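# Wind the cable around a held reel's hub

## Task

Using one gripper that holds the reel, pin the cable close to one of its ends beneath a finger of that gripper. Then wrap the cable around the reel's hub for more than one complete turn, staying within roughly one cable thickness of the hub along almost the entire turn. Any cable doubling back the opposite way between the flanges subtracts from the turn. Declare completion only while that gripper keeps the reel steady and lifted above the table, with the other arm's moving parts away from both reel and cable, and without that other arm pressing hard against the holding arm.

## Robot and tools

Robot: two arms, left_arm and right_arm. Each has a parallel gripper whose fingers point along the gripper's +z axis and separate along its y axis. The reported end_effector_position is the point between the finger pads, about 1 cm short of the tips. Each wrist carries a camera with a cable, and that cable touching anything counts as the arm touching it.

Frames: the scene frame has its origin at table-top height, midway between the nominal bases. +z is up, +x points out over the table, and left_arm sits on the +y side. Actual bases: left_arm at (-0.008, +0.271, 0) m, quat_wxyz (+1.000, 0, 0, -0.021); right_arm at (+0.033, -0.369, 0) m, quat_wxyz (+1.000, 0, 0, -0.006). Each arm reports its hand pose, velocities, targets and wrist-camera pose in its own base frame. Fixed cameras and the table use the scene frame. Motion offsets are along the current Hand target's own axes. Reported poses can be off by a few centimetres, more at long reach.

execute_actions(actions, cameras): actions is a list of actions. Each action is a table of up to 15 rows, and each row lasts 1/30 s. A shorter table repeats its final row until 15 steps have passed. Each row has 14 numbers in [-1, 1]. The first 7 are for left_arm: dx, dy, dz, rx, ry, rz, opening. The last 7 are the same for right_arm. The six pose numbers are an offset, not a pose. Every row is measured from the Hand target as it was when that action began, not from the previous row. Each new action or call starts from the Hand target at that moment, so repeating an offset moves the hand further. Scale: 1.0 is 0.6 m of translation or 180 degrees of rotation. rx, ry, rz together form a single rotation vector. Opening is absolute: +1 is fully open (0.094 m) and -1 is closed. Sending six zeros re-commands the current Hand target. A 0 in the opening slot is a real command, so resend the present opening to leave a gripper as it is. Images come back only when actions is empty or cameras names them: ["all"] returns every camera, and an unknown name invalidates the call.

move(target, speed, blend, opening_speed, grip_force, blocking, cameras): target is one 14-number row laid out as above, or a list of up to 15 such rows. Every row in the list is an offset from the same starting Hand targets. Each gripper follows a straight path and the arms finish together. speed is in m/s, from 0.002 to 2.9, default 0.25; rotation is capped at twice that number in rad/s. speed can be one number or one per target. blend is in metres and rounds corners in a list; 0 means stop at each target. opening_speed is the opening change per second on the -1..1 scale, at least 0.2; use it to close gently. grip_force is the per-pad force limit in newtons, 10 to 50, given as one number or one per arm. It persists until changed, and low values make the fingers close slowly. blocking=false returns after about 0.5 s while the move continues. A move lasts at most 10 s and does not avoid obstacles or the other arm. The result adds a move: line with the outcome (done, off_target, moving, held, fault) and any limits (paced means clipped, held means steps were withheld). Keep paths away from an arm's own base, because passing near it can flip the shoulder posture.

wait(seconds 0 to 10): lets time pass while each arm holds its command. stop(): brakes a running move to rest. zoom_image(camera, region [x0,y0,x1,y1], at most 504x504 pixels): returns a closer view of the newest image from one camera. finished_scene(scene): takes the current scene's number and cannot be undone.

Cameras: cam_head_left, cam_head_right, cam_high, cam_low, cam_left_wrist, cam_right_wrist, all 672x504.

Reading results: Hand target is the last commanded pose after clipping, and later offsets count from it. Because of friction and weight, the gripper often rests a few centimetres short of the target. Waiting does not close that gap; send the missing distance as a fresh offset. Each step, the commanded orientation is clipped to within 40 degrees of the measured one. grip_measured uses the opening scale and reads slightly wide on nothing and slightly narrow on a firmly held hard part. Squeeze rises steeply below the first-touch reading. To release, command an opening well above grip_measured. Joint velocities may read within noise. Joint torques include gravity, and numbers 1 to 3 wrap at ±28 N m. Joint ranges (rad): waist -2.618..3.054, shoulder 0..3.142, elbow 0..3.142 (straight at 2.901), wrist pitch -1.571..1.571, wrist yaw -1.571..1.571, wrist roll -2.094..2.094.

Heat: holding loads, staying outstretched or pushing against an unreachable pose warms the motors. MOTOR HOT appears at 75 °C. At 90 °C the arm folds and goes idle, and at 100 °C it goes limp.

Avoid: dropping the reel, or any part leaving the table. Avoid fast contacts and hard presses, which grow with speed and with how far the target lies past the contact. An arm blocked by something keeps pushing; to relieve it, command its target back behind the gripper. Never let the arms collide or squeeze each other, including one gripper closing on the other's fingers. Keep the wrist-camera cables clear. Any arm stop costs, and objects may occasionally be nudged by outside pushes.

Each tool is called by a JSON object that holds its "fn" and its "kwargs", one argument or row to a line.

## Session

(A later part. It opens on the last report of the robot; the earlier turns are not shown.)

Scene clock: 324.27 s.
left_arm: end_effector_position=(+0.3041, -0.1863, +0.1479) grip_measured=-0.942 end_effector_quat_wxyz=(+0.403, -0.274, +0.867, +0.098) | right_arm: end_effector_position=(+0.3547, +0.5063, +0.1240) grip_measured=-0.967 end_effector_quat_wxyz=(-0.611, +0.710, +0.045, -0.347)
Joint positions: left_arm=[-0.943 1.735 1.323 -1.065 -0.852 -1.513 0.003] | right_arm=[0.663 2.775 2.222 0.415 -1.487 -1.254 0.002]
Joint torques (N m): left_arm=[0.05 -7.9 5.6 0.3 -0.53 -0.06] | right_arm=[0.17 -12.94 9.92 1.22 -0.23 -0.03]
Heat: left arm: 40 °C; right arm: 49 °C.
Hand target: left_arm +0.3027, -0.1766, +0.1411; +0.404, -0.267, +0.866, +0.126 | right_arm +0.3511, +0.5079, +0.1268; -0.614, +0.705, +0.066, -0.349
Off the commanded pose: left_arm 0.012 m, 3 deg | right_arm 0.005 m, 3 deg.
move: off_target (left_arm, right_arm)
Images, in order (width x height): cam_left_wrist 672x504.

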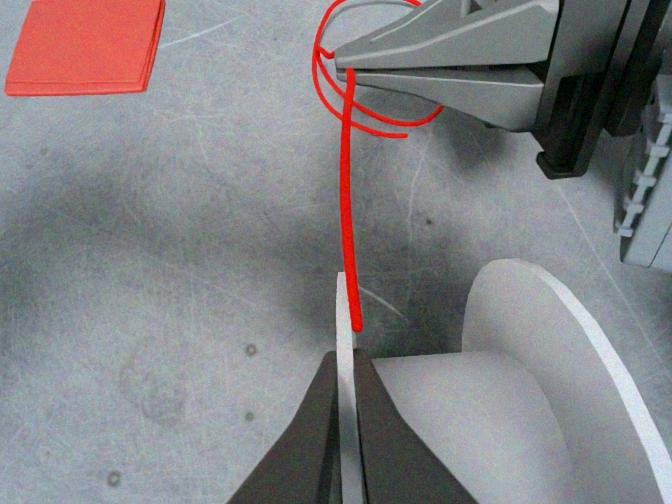

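{"fn": "move", "kwargs": {
  "target": [0,0,0,0,0,0,-1,0.01,-0.019,-0.02,0,0,0,-1],
  "speed": 0.05
}}

{"fn": "move", "kwargs": {
  "target": [0,0,0,0,0,0,-0.35,0,0,0,0,0,0,-1],
  "opening_speed": 0.4,
  "cameras": ["cam_left_wrist"]
}}

Scene clock: 332.37 s.
left_arm: end_effector_position=(+0.3041, -0.1863, +0.1479) grip_measured=-0.942 end_effector_quat_wxyz=(+0.403, -0.274, +0.867, +0.098) | right_arm: end_effector_position=(+0.3607, +0.5079, +0.1312) grip_measured=-0.967 end_effector_quat_wxyz=(-0.616, +0.706, +0.062, -0.344)
Joint positions: left_arm=[-0.943 1.735 1.323 -1.065 -0.852 -1.513 0.003] | right_arm=[0.658 2.824 2.33 0.415 -1.51 -1.228 0.002]
Joint torques (N m): left_arm=[0.03 -7.9 5.6 0.3 -0.54 -0.08] | right_arm=[-0.51 -12.96 11.54 0.91 -0.23 0.18]
Heat: left arm: 40 °C; right arm: 48 °C.
Hand target: left_arm +0.3027, -0.1766, +0.1411; +0.404, -0.267, +0.866, +0.126 | right_arm +0.3663, +0.5039, +0.1347; -0.614, +0.705, +0.066, -0.349
Off the commanded pose: left_arm 0.012 m, 3 deg | right_arm 0.008 m, 1 deg.
move: off_target (left_arm)

Scene clock: 334.50 s.
left_arm: end_effector_position=(+0.3039, -0.1860, +0.1479) grip_measured=-0.352 end_effector_quat_wxyz=(+0.403, -0.269, +0.869, +0.101) | right_arm: end_effector_position=(+0.3607, +0.5079, +0.1312) grip_measured=-0.967 end_effector_quat_wxyz=(-0.615, +0.706, +0.061, -0.345)
Joint positions: left_arm=[-0.943 1.735 1.323 -1.066 -0.852 -1.502 0.03] | right_arm=[0.658 2.824 2.33 0.415 -1.51 -1.225 0.002]
Joint torques (N m): left_arm=[0.01 -7.94 5.6 0.31 -0.54 -0.06] | right_arm=[-0.49 -12.68 11.58 0.94 -0.21 0.13]
Heat: left arm: 40 °C; right arm: 48 °C.
Hand target: left_arm +0.3027, -0.1766, +0.1411; +0.404, -0.267, +0.866, +0.126 | right_arm +0.3663, +0.5039, +0.1347; -0.614, +0.705, +0.066, -0.349
Off the commanded pose: left_arm 0.012 m, 3 deg | right_arm 0.008 m, 1 deg.
move: off_target (left_arm)
Images, in order (width x height): cam_left_wrist 672x504.

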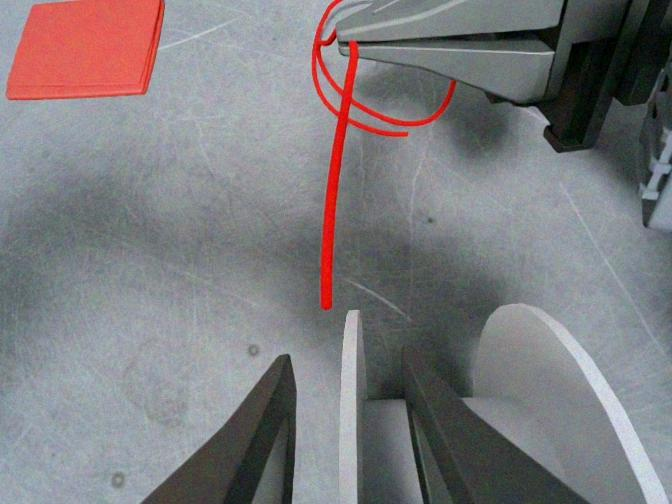

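{"fn": "move", "kwargs": {
  "target": [0,0,0,0,0,0,-1,0,0,0,0,0,0,-1],
  "cameras": ["cam_left_wrist","cam_head_left"]
}}

Scene clock: 335.63 s.
left_arm: end_effector_position=(+0.3041, -0.1863, +0.1479) grip_measured=-0.948 end_effector_quat_wxyz=(+0.403, -0.276, +0.867, +0.098) | right_arm: end_effector_position=(+0.3607, +0.5079, +0.1312) grip_measured=-0.967 end_effector_quat_wxyz=(-0.615, +0.706, +0.061, -0.345)
Joint positions: left_arm=[-0.943 1.735 1.323 -1.065 -0.852 -1.516 0.002] | right_arm=[0.658 2.824 2.33 0.415 -1.51 -1.225 0.002]
Joint torques (N m): left_arm=[0.03 -7.94 5.6 0.29 -0.53 -0.05] | right_arm=[-0.39 -12.62 11.74 0.93 -0.17 0.19]
Heat: left arm: 40 °C; right arm: 48 °C.
Hand target: left_arm +0.3027, -0.1766, +0.1411; +0.404, -0.267, +0.866, +0.126 | right_arm +0.3663, +0.5039, +0.1347; -0.614, +0.705, +0.066, -0.349
Off the commanded pose: left_arm 0.012 m, 3 deg | right_arm 0.008 m, 1 deg.
move: off_target (left_arm)
Images, in order (width x height): cam_head_left 672x504, cam_left_wrist 672x504.

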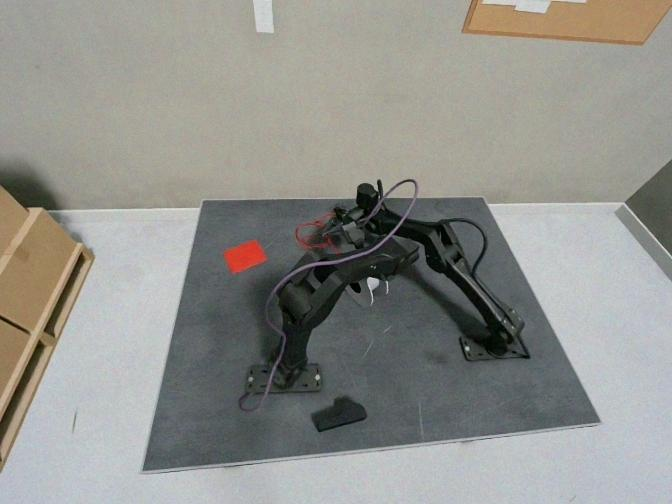

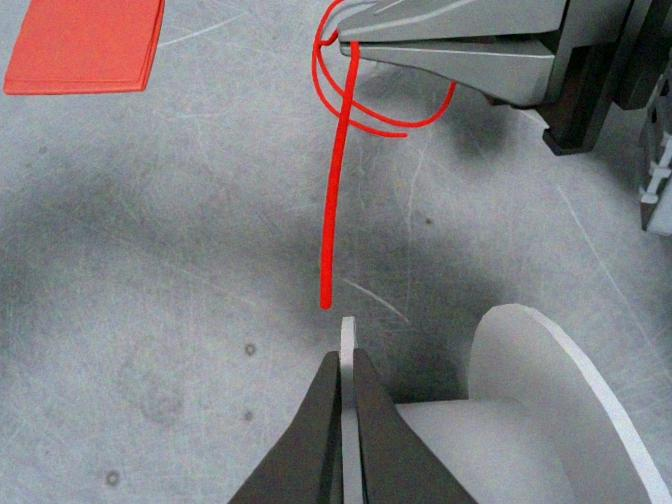

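{"fn": "move", "kwargs": {
  "target": [
    [0,0,0,0,0,0,-0.35,0,0,0,0,0,0,-1],
    [0.103,0,-0.142,0,0,0,-0.35,0,0,0,0,0,0,-1]
  ],
  "speed": 0.15,
  "cameras": ["cam_left_wrist"]
}}

Scene clock: 339.13 s.
left_arm: end_effector_position=(+0.2130, -0.2360, +0.1436) grip_measured=-0.352 end_effector_quat_wxyz=(+0.402, -0.259, +0.870, +0.118) | right_arm: end_effector_position=(+0.3607, +0.5079, +0.1312) grip_measured=-0.967 end_effector_quat_wxyz=(-0.615, +0.706, +0.061, -0.345)
Joint positions: left_arm=[-1.268 1.873 1.462 -1.465 -0.822 -1.982 0.03] | right_arm=[0.658 2.824 2.33 0.415 -1.51 -1.225 0.002]
Joint torques (N m): left_arm=[0.17 -8.42 9.87 -0.49 -0.35 -0.13] | right_arm=[-0.39 -12.83 11.71 0.95 -0.23 0.17]
Heat: left arm: 39 °C; right arm: 48 °C.
Hand target: left_arm +0.2160, -0.2357, +0.1484; +0.404, -0.267, +0.866, +0.126 | right_arm +0.3663, +0.5039, +0.1347; -0.614, +0.705, +0.066, -0.349
Off the commanded pose: left_arm 0.006 m, 1 deg | right_arm 0.008 m, 1 deg.
move: done
Images, in order (width x height): cam_left_wrist 672x504.

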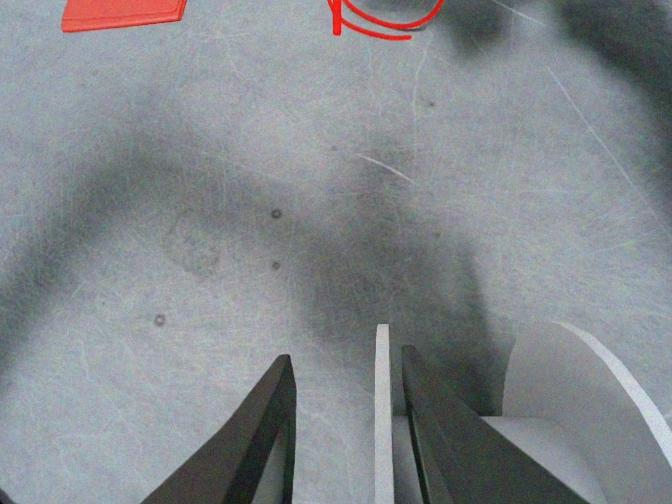

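{"fn": "move", "kwargs": {
  "target": [
    [-0.089,0,-0.075,0,0,0,-0.35,0,0,0,0,0,0,-1],
    [0.008,0,-0.19,0,0,0,-0.35,0,0,0,0,0,0,-1]
  ],
  "speed": 0.2,
  "blend": 0.02,
  "cameras": ["cam_left_wrist","cam_head_left"]
}}

Scene clock: 341.27 s.
left_arm: end_effector_position=(+0.1382, -0.2882, +0.2061) grip_measured=-0.352 end_effector_quat_wxyz=(+0.386, -0.190, +0.902, -0.026) | right_arm: end_effector_position=(+0.3607, +0.5079, +0.1312) grip_measured=-0.967 end_effector_quat_wxyz=(-0.615, +0.706, +0.061, -0.345)
Joint positions: left_arm=[-1.538 1.735 1.587 -1.533 -0.788 -1.999 0.03] | right_arm=[0.658 2.824 2.33 0.415 -1.51 -1.225 0.002]
Joint torques (N m): left_arm=[0.4 -9.26 10.43 -0.04 -0.37 -0.11] | right_arm=[-0.44 -12.88 11.59 0.94 -0.24 0.11]
Heat: left arm: 40 °C; right arm: 48 °C.
Hand target: left_arm +0.1414, -0.2869, +0.2179; +0.404, -0.267, +0.866, +0.126 | right_arm +0.3663, +0.5039, +0.1347; -0.614, +0.705, +0.066, -0.349
Off the commanded pose: left_arm 0.012 m, 20 deg | right_arm 0.008 m, 1 deg.
joint sent to its limit (left arm) — joint 4 (wrist pitch), lower limit. The joint targets are off in position and orientation.
move: off_target (left_arm)
Images, in order (width x height): cam_head_left 672x504, cam_left_wrist 672x504.

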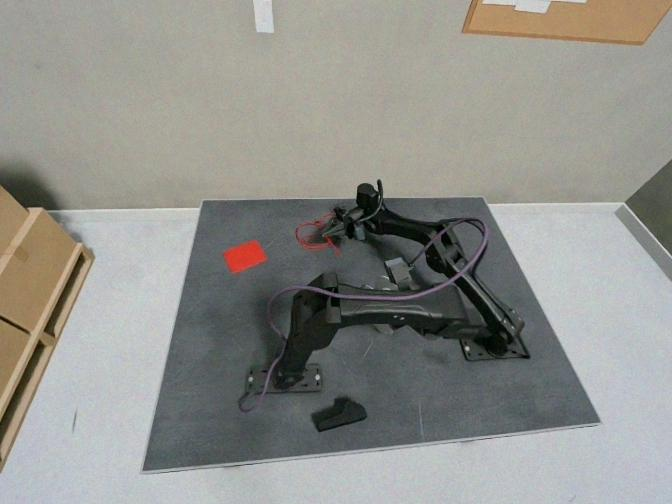

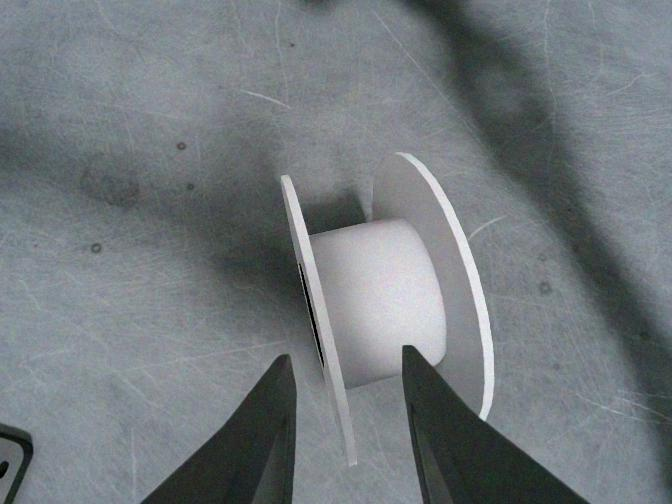

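{"fn": "move", "kwargs": {
  "target": [
    [0,0,0.09,0,0,0,-0.35,0,0,0,0,0,0,-1],
    [0,0,0.09,0,0,0,-1,0,0,0,0,0,0,-1]
  ],
  "speed": 0.15,
  "opening_speed": 1,
  "cameras": ["cam_left_wrist"]
}}

Scene clock: 344.53 s.
left_arm: end_effector_position=(+0.1764, -0.2717, +0.1890) grip_measured=-0.997 end_effector_quat_wxyz=(+0.389, -0.246, +0.887, +0.025) | right_arm: end_effector_position=(+0.3607, +0.5079, +0.1312) grip_measured=-0.967 end_effector_quat_wxyz=(-0.615, +0.706, +0.061, -0.345)
Joint positions: left_arm=[-1.403 1.797 1.587 -1.533 -0.786 -2.016 0] | right_arm=[0.658 2.824 2.33 0.415 -1.51 -1.225 0.002]
Joint torques (N m): left_arm=[0.38 -8.14 4.68 -0.16 -0.42 -0.11] | right_arm=[-0.38 -12.77 11.4 0.93 -0.23 0.15]
Heat: left arm: 39 °C; right arm: 48 °C.
Hand target: left_arm +0.1755, -0.2635, +0.1832; +0.404, -0.267, +0.866, +0.126 | right_arm +0.3663, +0.5039, +0.1347; -0.614, +0.705, +0.066, -0.349
Off the commanded pose: left_arm 0.010 m, 12 deg | right_arm 0.008 m, 1 deg.
joint sent to its limit (left arm) — joint 4 (wrist pitch), lower limit. The joint targets are off in position and orientation.
move: off_target (left_arm); target 2's new opening was sent with left_arm's hand 0.010 m and 12 deg from that target
Images, in order (width x height): cam_left_wrist 672x504.

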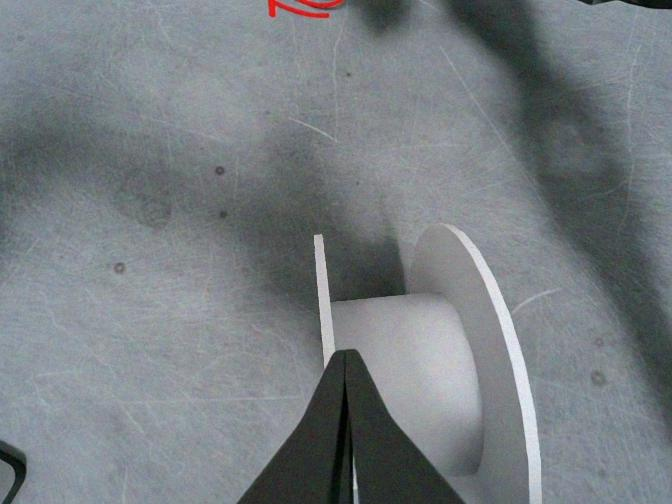

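{"fn": "move", "kwargs": {
  "target": [
    [0,0,0,0,0,0,-0.35,0,0,0,0,0,0,-1],
    [0.0445,0,0.02,0,0,0,-0.35,0,0,0,0,0,0,-1],
    [0.0445,0,0.02,0,0,0,-1,0,0,0,0,0,0,-1]
  ],
  "speed": 0.15,
  "opening_speed": 1.5,
  "cameras": ["cam_left_wrist"]
}}

Scene clock: 348.07 s.
left_arm: end_effector_position=(+0.1734, -0.2736, +0.1601) grip_measured=-0.949 end_effector_quat_wxyz=(+0.385, -0.252, +0.885, +0.063) | right_arm: end_effector_position=(+0.3607, +0.5079, +0.1312) grip_measured=-0.967 end_effector_quat_wxyz=(-0.615, +0.706, +0.061, -0.345)
Joint positions: left_arm=[-1.405 1.882 1.575 -1.536 -0.765 -2.069 0.002] | right_arm=[0.658 2.824 2.33 0.415 -1.51 -1.225 0.002]
Joint torques (N m): left_arm=[-0.51 -8.87 4.96 -0.32 -0.35 -0.12] | right_arm=[-0.4 -12.86 11.74 0.94 -0.21 0.14]
Heat: left arm: 39 °C; right arm: 49 °C.
Hand target: left_arm +0.1689, -0.2679, +0.1551; +0.404, -0.267, +0.866, +0.126 | right_arm +0.3663, +0.5039, +0.1347; -0.614, +0.705, +0.066, -0.349
Off the commanded pose: left_arm 0.009 m, 8 deg | right_arm 0.008 m, 1 deg.
joint sent to its limit (left arm) — joint 4 (wrist pitch), lower limit; joint 6 (wrist roll), lower limit. The joint targets are off in position and orientation.
move: off_target (left_arm); target 3's new opening was sent with left_arm's hand 0.009 m and 8 deg from that target
Images, in order (width x height): cam_left_wrist 672x504.

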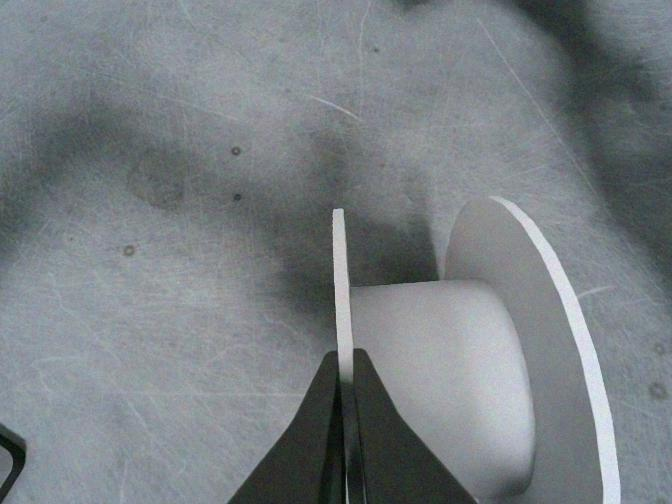

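{"fn": "move", "kwargs": {
  "target": [
    [-0.076,0,-0.0645,0,0,0,-1,0.049,-0.213,-0.142,0,0,0,-1],
    [-0.237,-0.07,0.189,0.03,0,0.025,-1,0.049,-0.213,-0.142,0,0,0,-1]
  ],
  "speed": 0.15,
  "blend": 0.03,
  "cameras": ["cam_left_wrist"]
}}

Scene clock: 351.93 s.
left_arm: end_effector_position=(+0.3388, -0.2051, +0.1736) grip_measured=-0.949 end_effector_quat_wxyz=(+0.381, -0.206, +0.894, +0.114) | right_arm: end_effector_position=(+0.4803, +0.4781, +0.1992) grip_measured=-0.967 end_effector_quat_wxyz=(+0.681, -0.687, +0.081, +0.241)
Joint positions: left_arm=[-0.88 1.826 1.554 -1.117 -0.802 -1.256 0.002] | right_arm=[0.525 2.979 2.819 0.302 -1.266 -0.978 0.002]
Joint torques (N m): left_arm=[-0.23 -14.56 5.72 0.93 -0.75 0.03] | right_arm=[-0.2 -18.17 11.47 0.74 0.21 0.12]
Heat: left arm: 40 °C; right arm: 50 °C.
Hand target: left_arm +0.3399, -0.2023, +0.1912; +0.411, -0.213, +0.881, +0.101 | right_arm +0.4800, +0.4797, +0.2394; +0.614, -0.705, -0.066, +0.349
Off the commanded pose: left_arm 0.018 m, 4 deg | right_arm 0.040 m, 22 deg.
elbow stopped short (right arm): the move would have taken joint 3 (elbow) straighter than the controller allows.
move: off_target (left_arm, right_arm)
Images, in order (width x height): cam_left_wrist 672x504.

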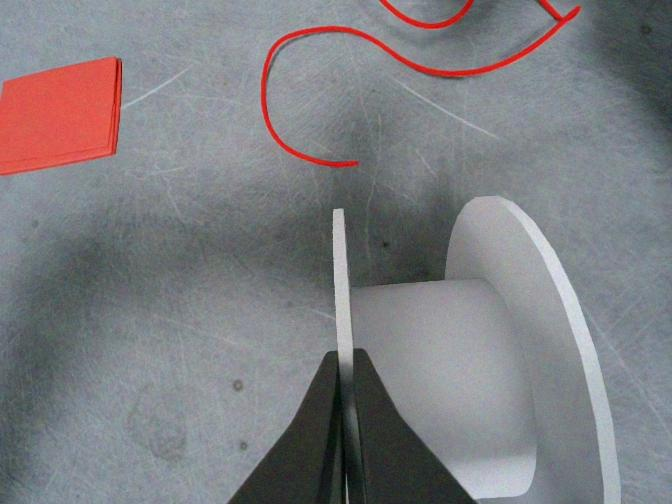

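{"fn": "move", "kwargs": {
  "target": [0.0215,0,0.018,0,0,0,-1,0,0,0,0,0,0,-1],
  "speed": 0.04
}}

{"fn": "move", "kwargs": {
  "target": [0.006,0,0.005,0,0,0,-1,0,0,0,0,0,0,-1],
  "speed": 0.04
}}

Scene clock: 353.30 s.
left_arm: end_effector_position=(+0.3392, -0.2059, +0.1718) grip_measured=-0.949 end_effector_quat_wxyz=(+0.399, -0.209, +0.887, +0.103) | right_arm: end_effector_position=(+0.4803, +0.4781, +0.1992) grip_measured=-0.967 end_effector_quat_wxyz=(+0.681, -0.687, +0.081, +0.241)
Joint positions: left_arm=[-0.89 1.801 1.497 -1.048 -0.828 -1.256 0.002] | right_arm=[0.525 2.979 2.819 0.302 -1.266 -0.978 0.002]
Joint torques (N m): left_arm=[-0.24 -11.96 4.98 0.99 -0.53 0.04] | right_arm=[-0.01 -18.59 11.44 0.76 0.26 0.17]
Heat: left arm: 40 °C; right arm: 51 °C.
Hand target: left_arm +0.3399, -0.2022, +0.1743; +0.411, -0.213, +0.881, +0.101 | right_arm +0.4800, +0.4797, +0.2394; +0.614, -0.705, -0.066, +0.349
Off the commanded pose: left_arm 0.004 m, 2 deg | right_arm 0.040 m, 22 deg.
elbow stopped short (right arm): the move would have taken joint 3 (elbow) straighter than the controller allows.
move: off_target (right_arm)

Scene clock: 354.40 s.
left_arm: end_effector_position=(+0.3404, -0.2071, +0.1712) grip_measured=-0.949 end_effector_quat_wxyz=(+0.406, -0.211, +0.884, +0.099) | right_arm: end_effector_position=(+0.4803, +0.4781, +0.1992) grip_measured=-0.967 end_effector_quat_wxyz=(+0.681, -0.687, +0.081, +0.241)
Joint positions: left_arm=[-0.893 1.798 1.483 -1.023 -0.838 -1.256 0.002] | right_arm=[0.525 2.979 2.819 0.302 -1.266 -0.978 0.002]
Joint torques (N m): left_arm=[-0.23 -11.52 4.72 0.95 -0.43 0.05] | right_arm=[-0.28 -18.14 11.49 0.75 0.17 0.16]
Heat: left arm: 40 °C; right arm: 51 °C.
Hand target: left_arm +0.3398, -0.2022, +0.1696; +0.411, -0.213, +0.881, +0.101 | right_arm +0.4800, +0.4797, +0.2394; +0.614, -0.705, -0.066, +0.349
Off the commanded pose: left_arm 0.005 m, 1 deg | right_arm 0.040 m, 22 deg.
elbow stopped short (right arm): the move would have taken joint 3 (elbow) straighter than the controller allows.
move: off_target (right_arm)

{"fn": "move", "kwargs": {
  "target": [
    [0,0,0,0,0,0,-0.35,0,0,0,0,0,0,-1],
    [0,0,0.037,0,0,0,-0.35,0,0,0,0,0,0,-1]
  ],
  "speed": 0.06,
  "cameras": ["cam_left_wrist"]
}}

{"fn": "wait", "kwargs": {
  "seconds": 1,
  "cameras": ["cam_left_wrist"]
}}

Scene clock: 356.90 s.
left_arm: end_effector_position=(+0.3565, -0.1949, +0.1585) grip_measured=-0.352 end_effector_quat_wxyz=(+0.408, -0.214, +0.882, +0.102) | right_arm: end_effector_position=(+0.4803, +0.4781, +0.1992) grip_measured=-0.967 end_effector_quat_wxyz=(+0.681, -0.687, +0.081, +0.241)
Joint positions: left_arm=[-0.837 1.798 1.425 -0.911 -0.832 -1.186 0.03] | right_arm=[0.525 2.979 2.819 0.302 -1.266 -0.978 0.002]
Joint torques (N m): left_arm=[0.29 -10.88 5.48 1.03 -0.37 0.04] | right_arm=[-0.28 -18.24 11.56 0.74 0.18 0.16]
Heat: left arm: 40 °C; right arm: 53 °C.
Hand target: left_arm +0.3550, -0.1944, +0.1554; +0.411, -0.213, +0.881, +0.101 | right_arm +0.4800, +0.4797, +0.2394; +0.614, -0.705, -0.066, +0.349
Off the commanded pose: left_arm 0.003 m, 0 deg | right_arm 0.040 m, 22 deg.
elbow stopped short (right arm): the move would have taken joint 3 (elbow) straighter than the controller allows.
move: off_target (right_arm)
Images, in order (width x height): cam_left_wrist 672x504.

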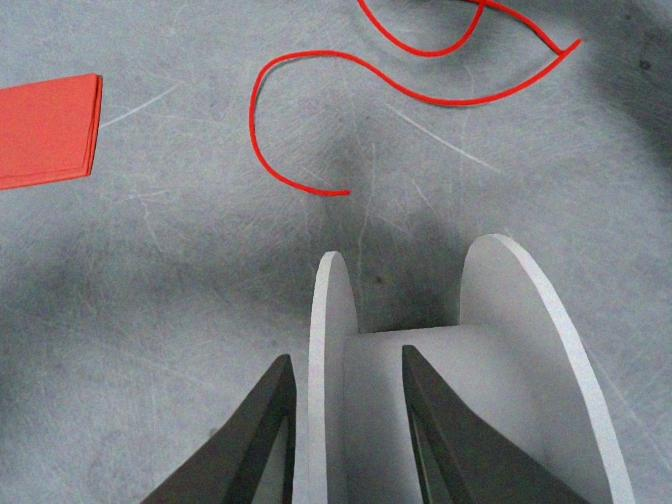

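Scene clock: 357.90 s.
left_arm: end_effector_position=(+0.3565, -0.1949, +0.1585) grip_measured=-0.352 end_effector_quat_wxyz=(+0.408, -0.214, +0.882, +0.102) | right_arm: end_effector_position=(+0.4803, +0.4781, +0.1992) grip_measured=-0.967 end_effector_quat_wxyz=(+0.681, -0.687, +0.081, +0.241)
Joint positions: left_arm=[-0.837 1.798 1.425 -0.911 -0.832 -1.186 0.03] | right_arm=[0.525 2.979 2.819 0.302 -1.266 -0.978 0.002]
Joint torques (N m): left_arm=[0.28 -10.88 5.48 1.03 -0.37 0.04] | right_arm=[-0.24 -18.19 11.07 0.71 0.25 0.13]
Heat: left arm: 40 °C; right arm: 53 °C.
Hand target: left_arm +0.3550, -0.1944, +0.1554; +0.411, -0.213, +0.881, +0.101 | right_arm +0.4800, +0.4797, +0.2394; +0.614, -0.705, -0.066, +0.349
Tool commands: left_gripper/opening=-0.35 right_gripper/opening=-1.0
Off the commanded pose: left_arm 0.003 m, 0 deg | right_arm 0.040 m, 22 deg.
wait: 1.00 s; at rest by 0.17 s
Images, in order (width x height): cam_left_wrist 672x504.

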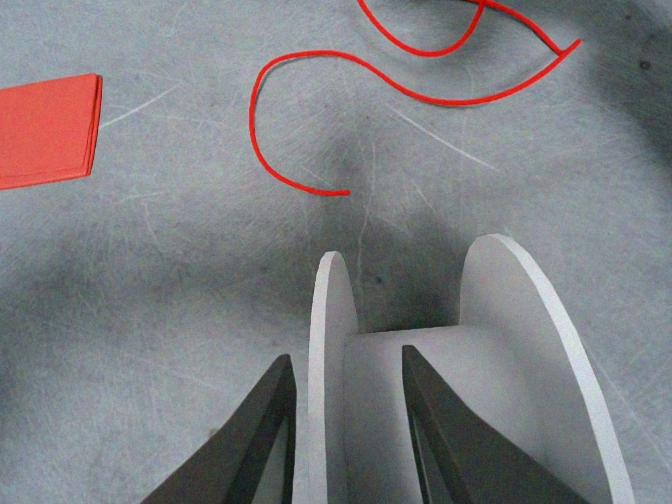

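{"fn": "move", "kwargs": {
  "target": [0,0,0,0,0,0,-0.35,-0.0375,0.09,0.029,0.03,0.083,0,-1],
  "speed": 0.08,
  "cameras": ["cam_left_wrist"]
}}

Scene clock: 360.20 s.
left_arm: end_effector_position=(+0.3565, -0.1949, +0.1585) grip_measured=-0.352 end_effector_quat_wxyz=(+0.408, -0.214, +0.882, +0.102) | right_arm: end_effector_position=(+0.4484, +0.4704, +0.1649) grip_measured=-0.967 end_effector_quat_wxyz=(-0.652, +0.714, -0.047, -0.253)
Joint positions: left_arm=[-0.837 1.798 1.425 -0.911 -0.832 -1.186 0.03] | right_arm=[0.534 2.763 2.362 0.302 -1.339 -1.231 0.002]
Joint torques (N m): left_arm=[0.28 -10.89 5.46 1.04 -0.37 0.04] | right_arm=[0.57 -20.66 5.09 0.81 -0.2 -0.03]
Heat: left arm: 40 °C; right arm: 54 °C.
Hand target: left_arm +0.3550, -0.1944, +0.1554; +0.411, -0.213, +0.881, +0.101 | right_arm +0.4350, +0.4694, +0.1993; -0.650, +0.714, -0.031, -0.257
Off the commanded pose: left_arm 0.003 m, 0 deg | right_arm 0.037 m, 2 deg.
move: off_target (right_arm)
Images, in order (width x height): cam_left_wrist 672x504.

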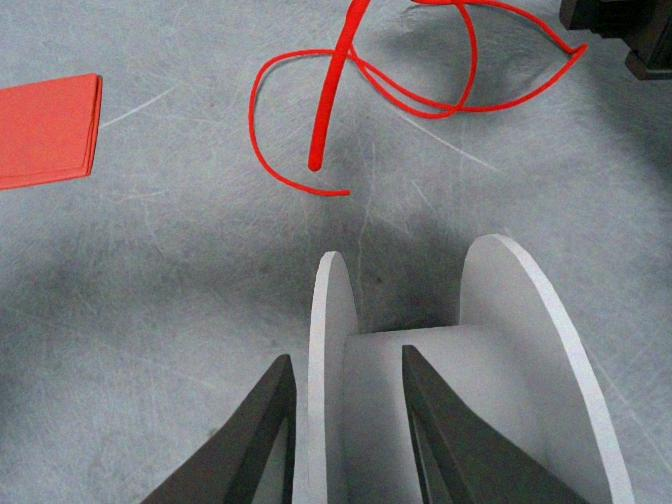

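{"fn": "move", "kwargs": {
  "target": [0,0,0,0,0,0,-0.35,-0.045,0.02,-0.022,-0.011,-0.031,0,-1],
  "speed": 0.06,
  "cameras": ["cam_left_wrist"]
}}

Scene clock: 361.90 s.
left_arm: end_effector_position=(+0.3565, -0.1949, +0.1585) grip_measured=-0.352 end_effector_quat_wxyz=(+0.408, -0.214, +0.882, +0.102) | right_arm: end_effector_position=(+0.4176, +0.4563, +0.1653) grip_measured=-0.967 end_effector_quat_wxyz=(-0.634, +0.714, -0.015, -0.298)
Joint positions: left_arm=[-0.837 1.798 1.425 -0.911 -0.832 -1.186 0.03] | right_arm=[0.534 2.677 2.21 0.302 -1.454 -1.274 0.002]
Joint torques (N m): left_arm=[0.28 -10.91 5.45 1.03 -0.37 0.04] | right_arm=[-0.59 -19.79 4.92 0.92 -0.3 -0.09]
Motor temperatures (°C): left_arm=[25 40 39 30 26 27 29] | right_arm=[28 55 41 32 26 28 31]
Heat: left arm: 40 °C; right arm: 55 °C.
Hand target: left_arm +0.3550, -0.1944, +0.1554; +0.411, -0.213, +0.881, +0.101 | right_arm +0.4115, +0.4473, +0.1997; -0.638, +0.712, +0.005, -0.292
Off the commanded pose: left_arm 0.003 m, 0 deg | right_arm 0.036 m, 2 deg.
move: off_target (right_arm)
Images, in order (width x height): cam_left_wrist 672x504.

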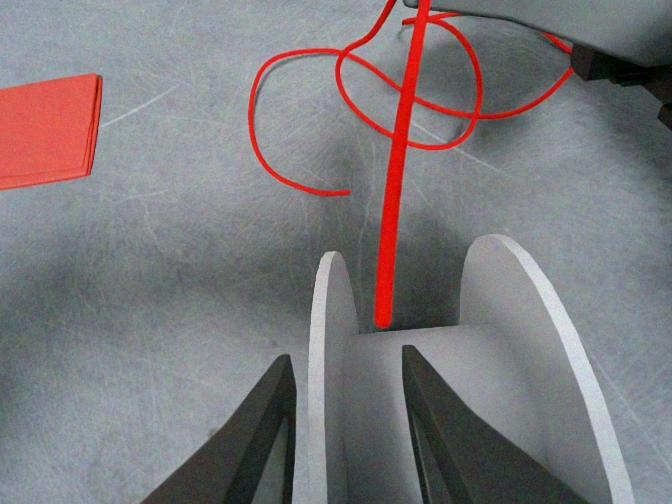

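{"fn": "move", "kwargs": {
  "target": [0,0,0,0,0,0,-0.35,-0.05,0.035,0.005,0,0,0,-1],
  "speed": 0.05,
  "cameras": ["cam_left_wrist"]
}}

Scene clock: 363.73 s.
left_arm: end_effector_position=(+0.3565, -0.1949, +0.1585) grip_measured=-0.352 end_effector_quat_wxyz=(+0.408, -0.214, +0.882, +0.102) | right_arm: end_effector_position=(+0.3854, +0.4373, +0.1575) grip_measured=-0.967 end_effector_quat_wxyz=(-0.620, +0.719, -0.032, -0.314)
Joint positions: left_arm=[-0.837 1.798 1.425 -0.911 -0.832 -1.186 0.03] | right_arm=[0.534 2.505 1.897 0.302 -1.456 -1.362 0.002]
Joint torques (N m): left_arm=[0.27 -10.89 5.46 1.03 -0.37 0.05] | right_arm=[0.49 -18.8 4.79 1.42 -0.24 -0.11]
Motor temperatures (°C): left_arm=[25 40 39 30 26 27 29] | right_arm=[28 55 40 33 26 28 31]
Heat: left arm: 40 °C; right arm: 55 °C.
Hand target: left_arm +0.3550, -0.1944, +0.1554; +0.411, -0.213, +0.881, +0.101 | right_arm +0.3776, +0.4347, +0.1928; -0.638, +0.712, +0.005, -0.292
Off the commanded pose: left_arm 0.003 m, 0 deg | right_arm 0.036 m, 5 deg.
move: off_target (right_arm)
Images, in order (width x height): cam_left_wrist 672x504.

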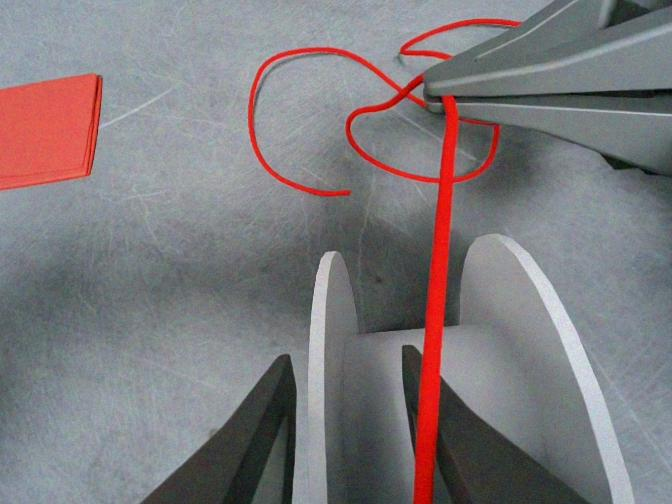

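{"fn": "move", "kwargs": {
  "target": [0,0,0,0,0,0,-0.35,0.01,0,0.021,0.004,0.011,0,-1],
  "speed": 0.05,
  "cameras": ["cam_left_wrist"]
}}

Scene clock: 365.30 s.
left_arm: end_effector_position=(+0.3565, -0.1949, +0.1585) grip_measured=-0.352 end_effector_quat_wxyz=(+0.408, -0.214, +0.882, +0.102) | right_arm: end_effector_position=(+0.3789, +0.4513, +0.1580) grip_measured=-0.967 end_effector_quat_wxyz=(-0.624, +0.720, -0.027, -0.302)
Joint positions: left_arm=[-0.837 1.798 1.425 -0.911 -0.832 -1.186 0.03] | right_arm=[0.563 2.503 1.883 0.369 -1.416 -1.331 0.002]
Joint torques (N m): left_arm=[0.28 -10.86 5.48 1.03 -0.37 0.04] | right_arm=[0.46 -18.39 4.82 1.49 -0.07 0.17]
Motor temperatures (°C): left_arm=[25 40 39 30 26 27 29] | right_arm=[28 55 40 33 26 28 31]
Heat: left arm: 40 °C; right arm: 55 °C.
Hand target: left_arm +0.3550, -0.1944, +0.1554; +0.411, -0.213, +0.881, +0.101 | right_arm +0.3773, +0.4484, +0.1901; -0.643, +0.713, -0.007, -0.280
Off the commanded pose: left_arm 0.003 m, 0 deg | right_arm 0.032 m, 4 deg.
move: off_target (right_arm)
Images, in order (width x height): cam_left_wrist 672x504.

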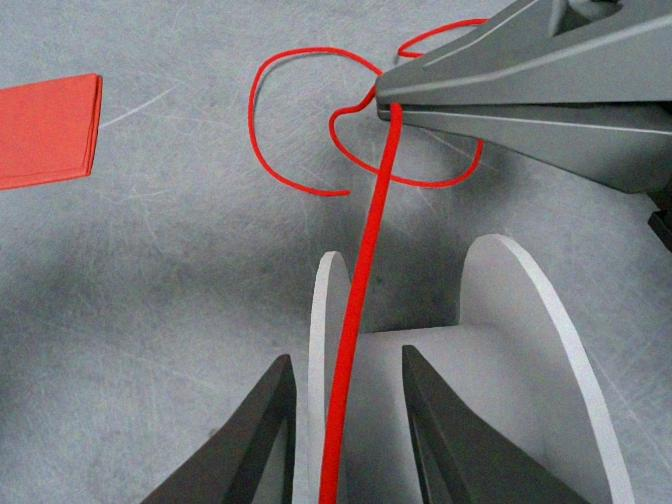

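{"fn": "move", "kwargs": {
  "target": [
    [0,0,0,0,0,0,-0.35,0,0,-0.002,-0.006,-0.018,0,-1],
    [0,0,0,0,0,0,-0.35,0.016,0.04,-0.002,-0.006,-0.018,0,-1]
  ],
  "speed": 0.05,
  "cameras": ["cam_left_wrist"]
}}

Scene clock: 367.43 s.
left_arm: end_effector_position=(+0.3565, -0.1949, +0.1585) grip_measured=-0.352 end_effector_quat_wxyz=(+0.408, -0.214, +0.882, +0.102) | right_arm: end_effector_position=(+0.3746, +0.4494, +0.1597) grip_measured=-0.967 end_effector_quat_wxyz=(-0.625, +0.718, -0.012, -0.307)
Joint positions: left_arm=[-0.837 1.798 1.425 -0.911 -0.832 -1.186 0.03] | right_arm=[0.563 2.503 1.883 0.375 -1.444 -1.342 0.002]
Joint torques (N m): left_arm=[0.24 -10.89 5.48 1.03 -0.37 0.04] | right_arm=[-0.13 -12.04 8.58 1.43 -0.35 -0.05]
Motor temperatures (°C): left_arm=[25 40 39 30 26 27 29] | right_arm=[28 55 40 33 26 28 31]
Heat: left arm: 40 °C; right arm: 55 °C.
Hand target: left_arm +0.3550, -0.1944, +0.1554; +0.411, -0.213, +0.881, +0.101 | right_arm +0.3770, +0.4465, +0.1643; -0.636, +0.711, +0.013, -0.300
Off the commanded pose: left_arm 0.003 m, 0 deg | right_arm 0.006 m, 3 deg.
move: off_target (right_arm)
Images, in order (width x height): cam_left_wrist 672x504.

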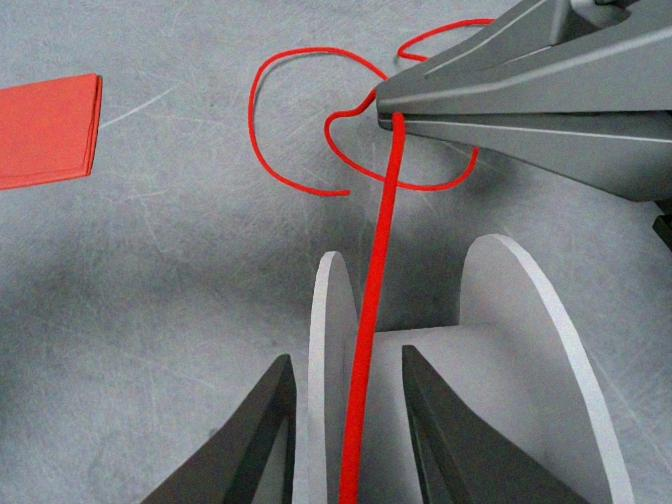

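{"fn": "move", "kwargs": {
  "target": [0,0,0,0,0,0,-0.35,0.015,0.031,0.002,0,0,0,-1],
  "speed": 0.04,
  "cameras": ["cam_left_wrist"]
}}

Scene clock: 369.13 s.
left_arm: end_effector_position=(+0.3565, -0.1949, +0.1585) grip_measured=-0.352 end_effector_quat_wxyz=(+0.408, -0.214, +0.882, +0.102) | right_arm: end_effector_position=(+0.3762, +0.4504, +0.1437) grip_measured=-0.967 end_effector_quat_wxyz=(-0.628, +0.718, -0.004, -0.300)
Joint positions: left_arm=[-0.837 1.798 1.425 -0.911 -0.832 -1.186 0.03] | right_arm=[0.563 2.539 1.883 0.407 -1.444 -1.366 0.002]
Joint torques (N m): left_arm=[0.28 -10.89 5.48 1.03 -0.36 0.04] | right_arm=[0.32 -12.03 7.58 1.42 -0.34 0.02]
Motor temperatures (°C): left_arm=[25 40 39 30 26 27 29] | right_arm=[28 55 40 33 26 28 31]
Heat: left arm: 40 °C; right arm: 55 °C.
Hand target: left_arm +0.3550, -0.1944, +0.1554; +0.411, -0.213, +0.881, +0.101 | right_arm +0.3771, +0.4476, +0.1436; -0.636, +0.711, +0.013, -0.300
Off the commanded pose: left_arm 0.003 m, 0 deg | right_arm 0.003 m, 2 deg.
move: done
Images, in order (width x height): cam_left_wrist 672x504.

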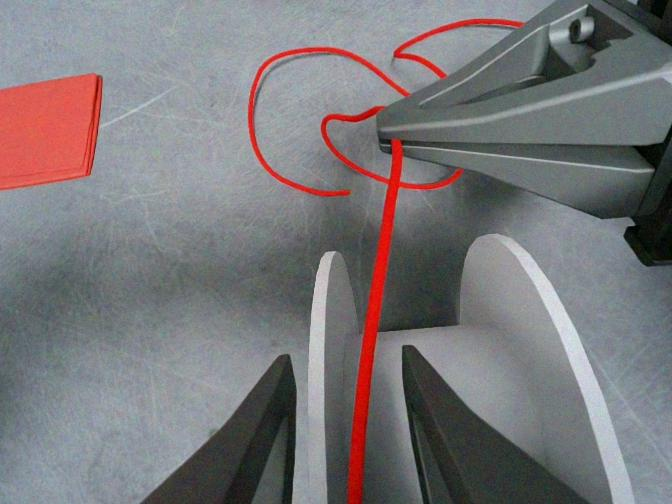

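Reel steady. Close.

{"fn": "move", "kwargs": {
  "target": [0,0,0,0,0,0,-1,0,0,0,0,0,0,-1],
  "opening_speed": 0.4,
  "cameras": ["cam_left_wrist"]
}}

{"fn": "zoom_image", "kwargs": {
  "camera": "cam_left_wrist",
  "region": [260, 280, 440, 504]
}}

Scene clock: 371.50 s.
left_arm: end_effector_position=(+0.3578, -0.1996, +0.1598) grip_measured=-0.942 end_effector_quat_wxyz=(+0.414, -0.220, +0.879, +0.090) | right_arm: end_effector_position=(+0.3767, +0.4507, +0.1459) grip_measured=-0.967 end_effector_quat_wxyz=(-0.632, +0.717, +0.002, -0.294)
Joint positions: left_arm=[-0.844 1.798 1.425 -0.892 -0.834 -1.198 0.003] | right_arm=[0.563 2.539 1.883 0.432 -1.444 -1.36 0.002]
Joint torques (N m): left_arm=[0.31 -10.84 5.52 0.87 -0.35 0.05] | right_arm=[0.09 -11.74 7.12 1.37 -0.37 0.17]
Heat: left arm: 41 °C; right arm: 54 °C.
Hand target: left_arm +0.3550, -0.1944, +0.1554; +0.411, -0.213, +0.881, +0.101 | right_arm +0.3771, +0.4476, +0.1436; -0.636, +0.711, +0.013, -0.300
Off the commanded pose: left_arm 0.007 m, 2 deg | right_arm 0.004 m, 2 deg.
move: done
Images, in order (width x height): cam_left_wrist 672x504.

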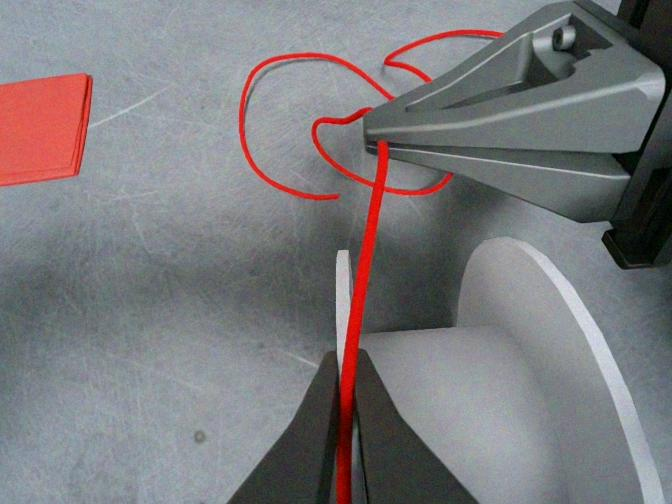

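Scaled by 2.250.

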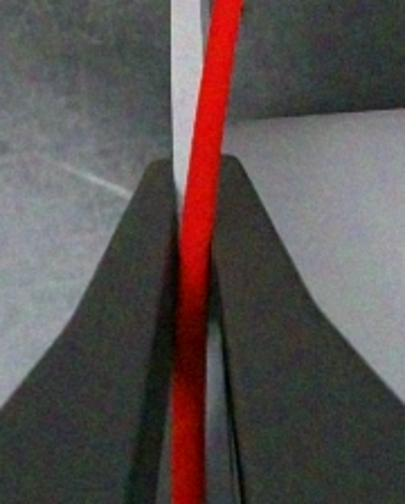

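{"fn": "move", "kwargs": {
  "target": [
    [0,0,0,0,0,0,-0.35,0,0,0,0,0,0,-1],
    [0,0,0,0,0,0,-0.35,0.003,0.009,0,0,0,-0.08,-1]
  ],
  "speed": 0.05,
  "cameras": ["cam_left_wrist"]
}}

Scene clock: 376.13 s.
left_arm: end_effector_position=(+0.3574, -0.1997, +0.1589) grip_measured=-0.352 end_effector_quat_wxyz=(+0.412, -0.214, +0.881, +0.093) | right_arm: end_effector_position=(+0.3772, +0.4510, +0.1437) grip_measured=-0.967 end_effector_quat_wxyz=(+0.663, -0.711, -0.089, +0.216)
Joint positions: left_arm=[-0.844 1.798 1.423 -0.892 -0.831 -1.186 0.03] | right_arm=[0.563 2.546 1.883 0.453 -1.444 -1.589 0.002]
Joint torques (N m): left_arm=[0.31 -10.81 5.6 0.87 -0.37 0.05] | right_arm=[0.17 -11.96 6.42 1.44 -0.34 -0.02]
Heat: left arm: 41 °C; right arm: 53 °C.
Hand target: left_arm +0.3550, -0.1944, +0.1554; +0.411, -0.213, +0.881, +0.101 | right_arm +0.3766, +0.4473, +0.1380; +0.669, -0.704, -0.102, +0.218
Off the commanded pose: left_arm 0.007 m, 1 deg | right_arm 0.007 m, 2 deg.
move: done
Images, in order (width x height): cam_left_wrist 672x504.

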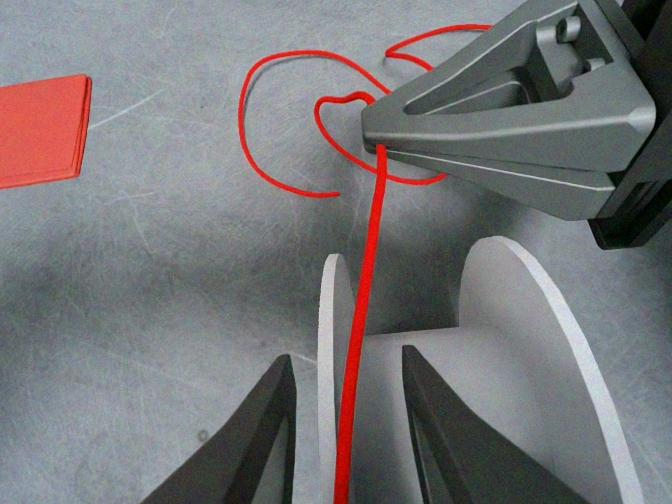

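{"fn": "move", "kwargs": {
  "target": [
    [0,0,0,0,0,0,-0.35,0,0,-0.009,0,0,0,-1],
    [0,0,0,0,0,0,-0.35,0,0.008,-0.009,0,0,-0.06,-1]
  ],
  "speed": 0.05,
  "cameras": ["cam_left_wrist","cam_high"]
}}

Scene clock: 379.60 s.
left_arm: end_effector_position=(+0.3574, -0.1997, +0.1589) grip_measured=-0.352 end_effector_quat_wxyz=(+0.412, -0.214, +0.881, +0.093) | right_arm: end_effector_position=(+0.3774, +0.4493, +0.1441) grip_measured=-0.967 end_effector_quat_wxyz=(+0.682, -0.697, -0.162, +0.149)
Joint positions: left_arm=[-0.844 1.798 1.423 -0.892 -0.831 -1.186 0.03] | right_arm=[0.56 2.546 1.883 0.455 -1.451 -1.791 0.002]
Joint torques (N m): left_arm=[0.28 -10.81 5.64 0.87 -0.36 0.05] | right_arm=[-0.55 -11.66 5.39 1.39 -0.36 -0.04]
Heat: left arm: 41 °C; right arm: 52 °C.
Hand target: left_arm +0.3550, -0.1944, +0.1554; +0.411, -0.213, +0.881, +0.101 | right_arm +0.3783, +0.4420, +0.1333; +0.686, -0.691, -0.168, +0.154
Off the commanded pose: left_arm 0.007 m, 1 deg | right_arm 0.013 m, 1 deg.
move: off_target (right_arm)
Images, in order (width x height): cam_high 672x504, cam_left_wrist 672x504.

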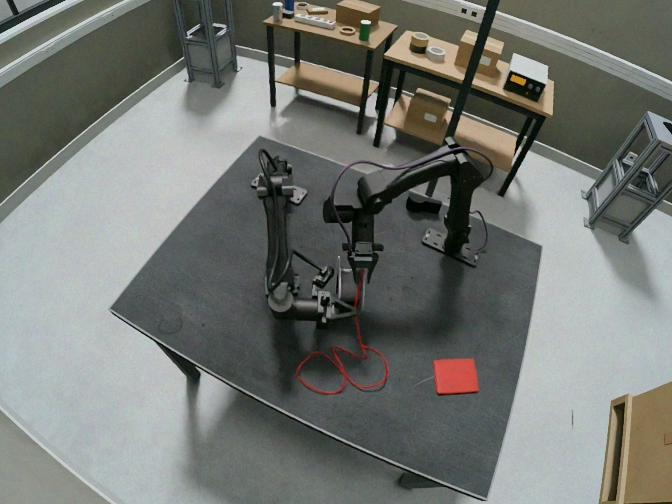

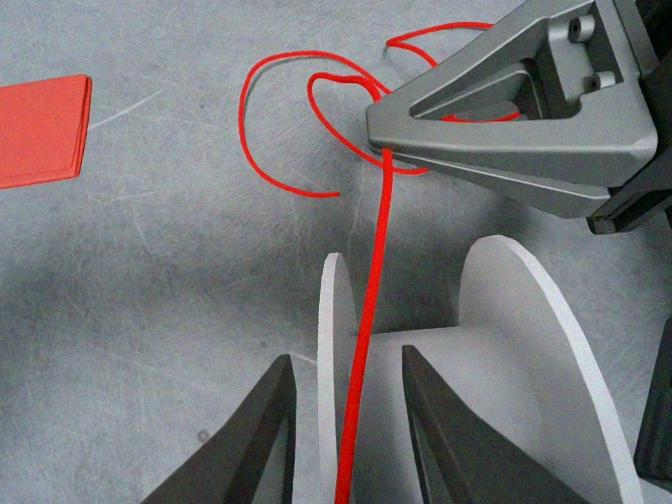

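{"fn": "move", "kwargs": {
  "target": [0,0,0,0,0,0,-1,0,0,0,0,0,0,-1],
  "opening_speed": 0.4,
  "cameras": ["cam_left_wrist"]
}}

{"fn": "zoom_image", "kwargs": {
  "camera": "cam_left_wrist",
  "region": [260, 280, 440, 504]
}}

Scene clock: 381.97 s.
left_arm: end_effector_position=(+0.3581, -0.2006, +0.1598) grip_measured=-0.942 end_effector_quat_wxyz=(+0.416, -0.220, +0.878, +0.089) | right_arm: end_effector_position=(+0.3771, +0.4492, +0.1442) grip_measured=-0.967 end_effector_quat_wxyz=(+0.682, -0.697, -0.163, +0.149)
Joint positions: left_arm=[-0.845 1.798 1.423 -0.885 -0.835 -1.198 0.003] | right_arm=[0.56 2.546 1.883 0.455 -1.453 -1.793 0.002]
Joint torques (N m): left_arm=[0.28 -10.85 5.64 0.81 -0.33 0.06] | right_arm=[-0.54 -11.64 5.53 1.4 -0.3 -0.03]
Heat: left arm: 42 °C; right arm: 52 °C.
Hand target: left_arm +0.3550, -0.1944, +0.1554; +0.411, -0.213, +0.881, +0.101 | right_arm +0.3783, +0.4420, +0.1333; +0.686, -0.691, -0.168, +0.154
Off the commanded pose: left_arm 0.008 m, 2 deg | right_arm 0.013 m, 1 deg.
move: off_target (right_arm)
Images, in order (width x height): cam_left_wrist 672x504.

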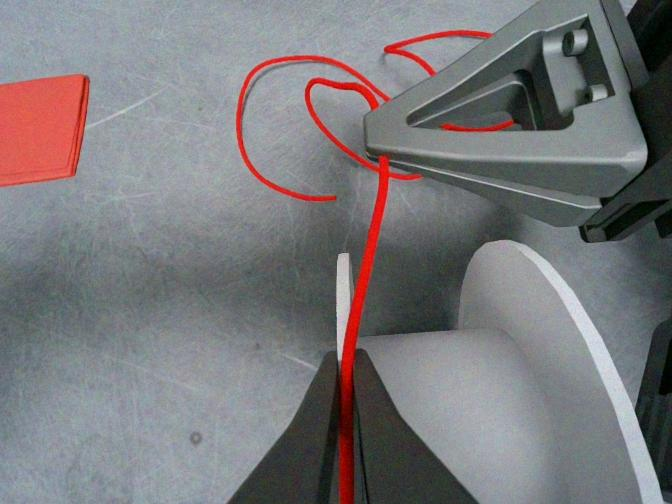

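Scaled by 2.250.

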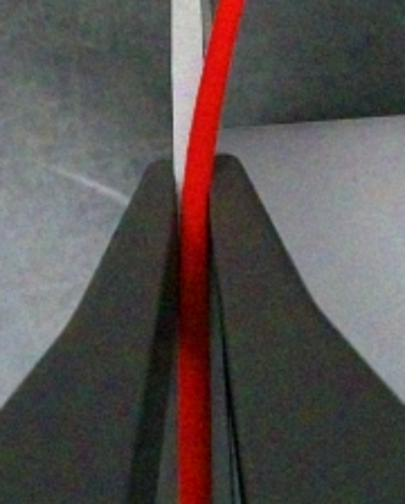

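{"fn": "move", "kwargs": {
  "target": [
    [0,0,0,0,0,0,-0.35,0,0,0,0,0,0,-1],
    [0,0,0,0,0,0,-0.35,0,0.04,0,0,0,-0.05,-1]
  ],
  "speed": 0.05,
  "cameras": ["cam_left_wrist"]
}}

Scene clock: 385.43 s.
left_arm: end_effector_position=(+0.3576, -0.2009, +0.1588) grip_measured=-0.352 end_effector_quat_wxyz=(+0.413, -0.215, +0.880, +0.091) | right_arm: end_effector_position=(+0.3781, +0.4498, +0.1193) grip_measured=-0.967 end_effector_quat_wxyz=(+0.691, -0.683, -0.217, +0.096)
Joint positions: left_arm=[-0.845 1.798 1.422 -0.885 -0.831 -1.186 0.03] | right_arm=[0.56 2.597 1.883 0.481 -1.453 -1.972 0.002]
Joint torques (N m): left_arm=[0.27 -10.82 5.75 0.8 -0.36 0.04] | right_arm=[-0.51 -11.96 5.23 1.38 -0.35 -0.03]
Heat: left arm: 42 °C; right arm: 52 °C.
Hand target: left_arm +0.3550, -0.1944, +0.1554; +0.411, -0.213, +0.881, +0.101 | right_arm +0.3788, +0.4420, +0.1093; +0.696, -0.676, -0.222, +0.100
Off the commanded pose: left_arm 0.008 m, 1 deg | right_arm 0.013 m, 1 deg.
move: off_target (right_arm)
Images, in order (width x height): cam_left_wrist 672x504.

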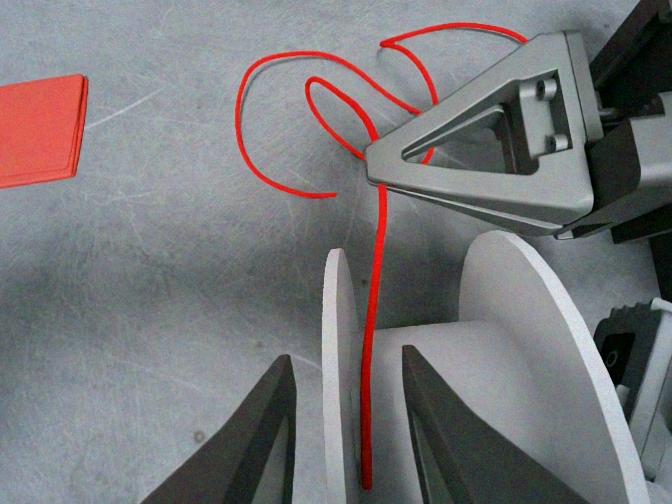

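{"fn": "move", "kwargs": {
  "target": [0,0,0,0,0,0,-1,0,0,0,0,0,0,-1],
  "opening_speed": 0.4,
  "cameras": ["cam_left_wrist"]
}}

{"fn": "zoom_image", "kwargs": {
  "camera": "cam_left_wrist",
  "region": [260, 280, 440, 504]
}}

Scene clock: 387.77 s.
left_arm: end_effector_position=(+0.3588, -0.2016, +0.1600) grip_measured=-0.942 end_effector_quat_wxyz=(+0.416, -0.221, +0.878, +0.086) | right_arm: end_effector_position=(+0.3786, +0.4501, +0.1216) grip_measured=-0.967 end_effector_quat_wxyz=(+0.693, -0.679, -0.225, +0.087)
Joint positions: left_arm=[-0.845 1.798 1.423 -0.879 -0.834 -1.198 0.003] | right_arm=[0.56 2.597 1.883 0.507 -1.453 -1.972 0.002]
Joint torques (N m): left_arm=[0.27 -10.82 5.76 0.76 -0.34 0.05] | right_arm=[-0.62 -11.88 4.93 1.42 -0.32 0.17]
Heat: left arm: 42 °C; right arm: 52 °C.
Hand target: left_arm +0.3550, -0.1944, +0.1554; +0.411, -0.213, +0.881, +0.101 | right_arm +0.3788, +0.4420, +0.1093; +0.696, -0.676, -0.222, +0.100
Off the commanded pose: left_arm 0.009 m, 2 deg | right_arm 0.015 m, 2 deg.
move: off_target (right_arm)
Images, in order (width x height): cam_left_wrist 672x504.

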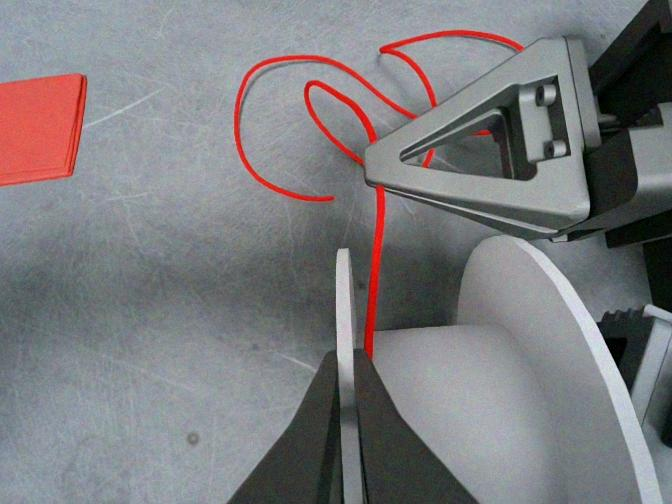

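Scaled by 2.250.

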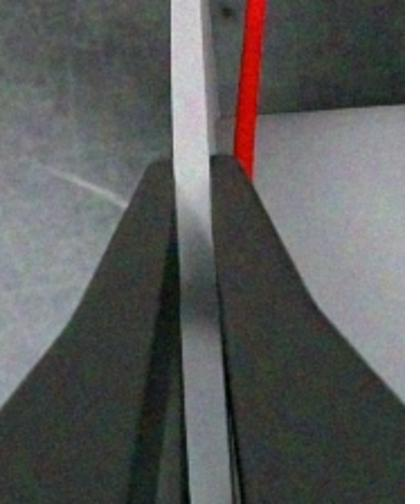

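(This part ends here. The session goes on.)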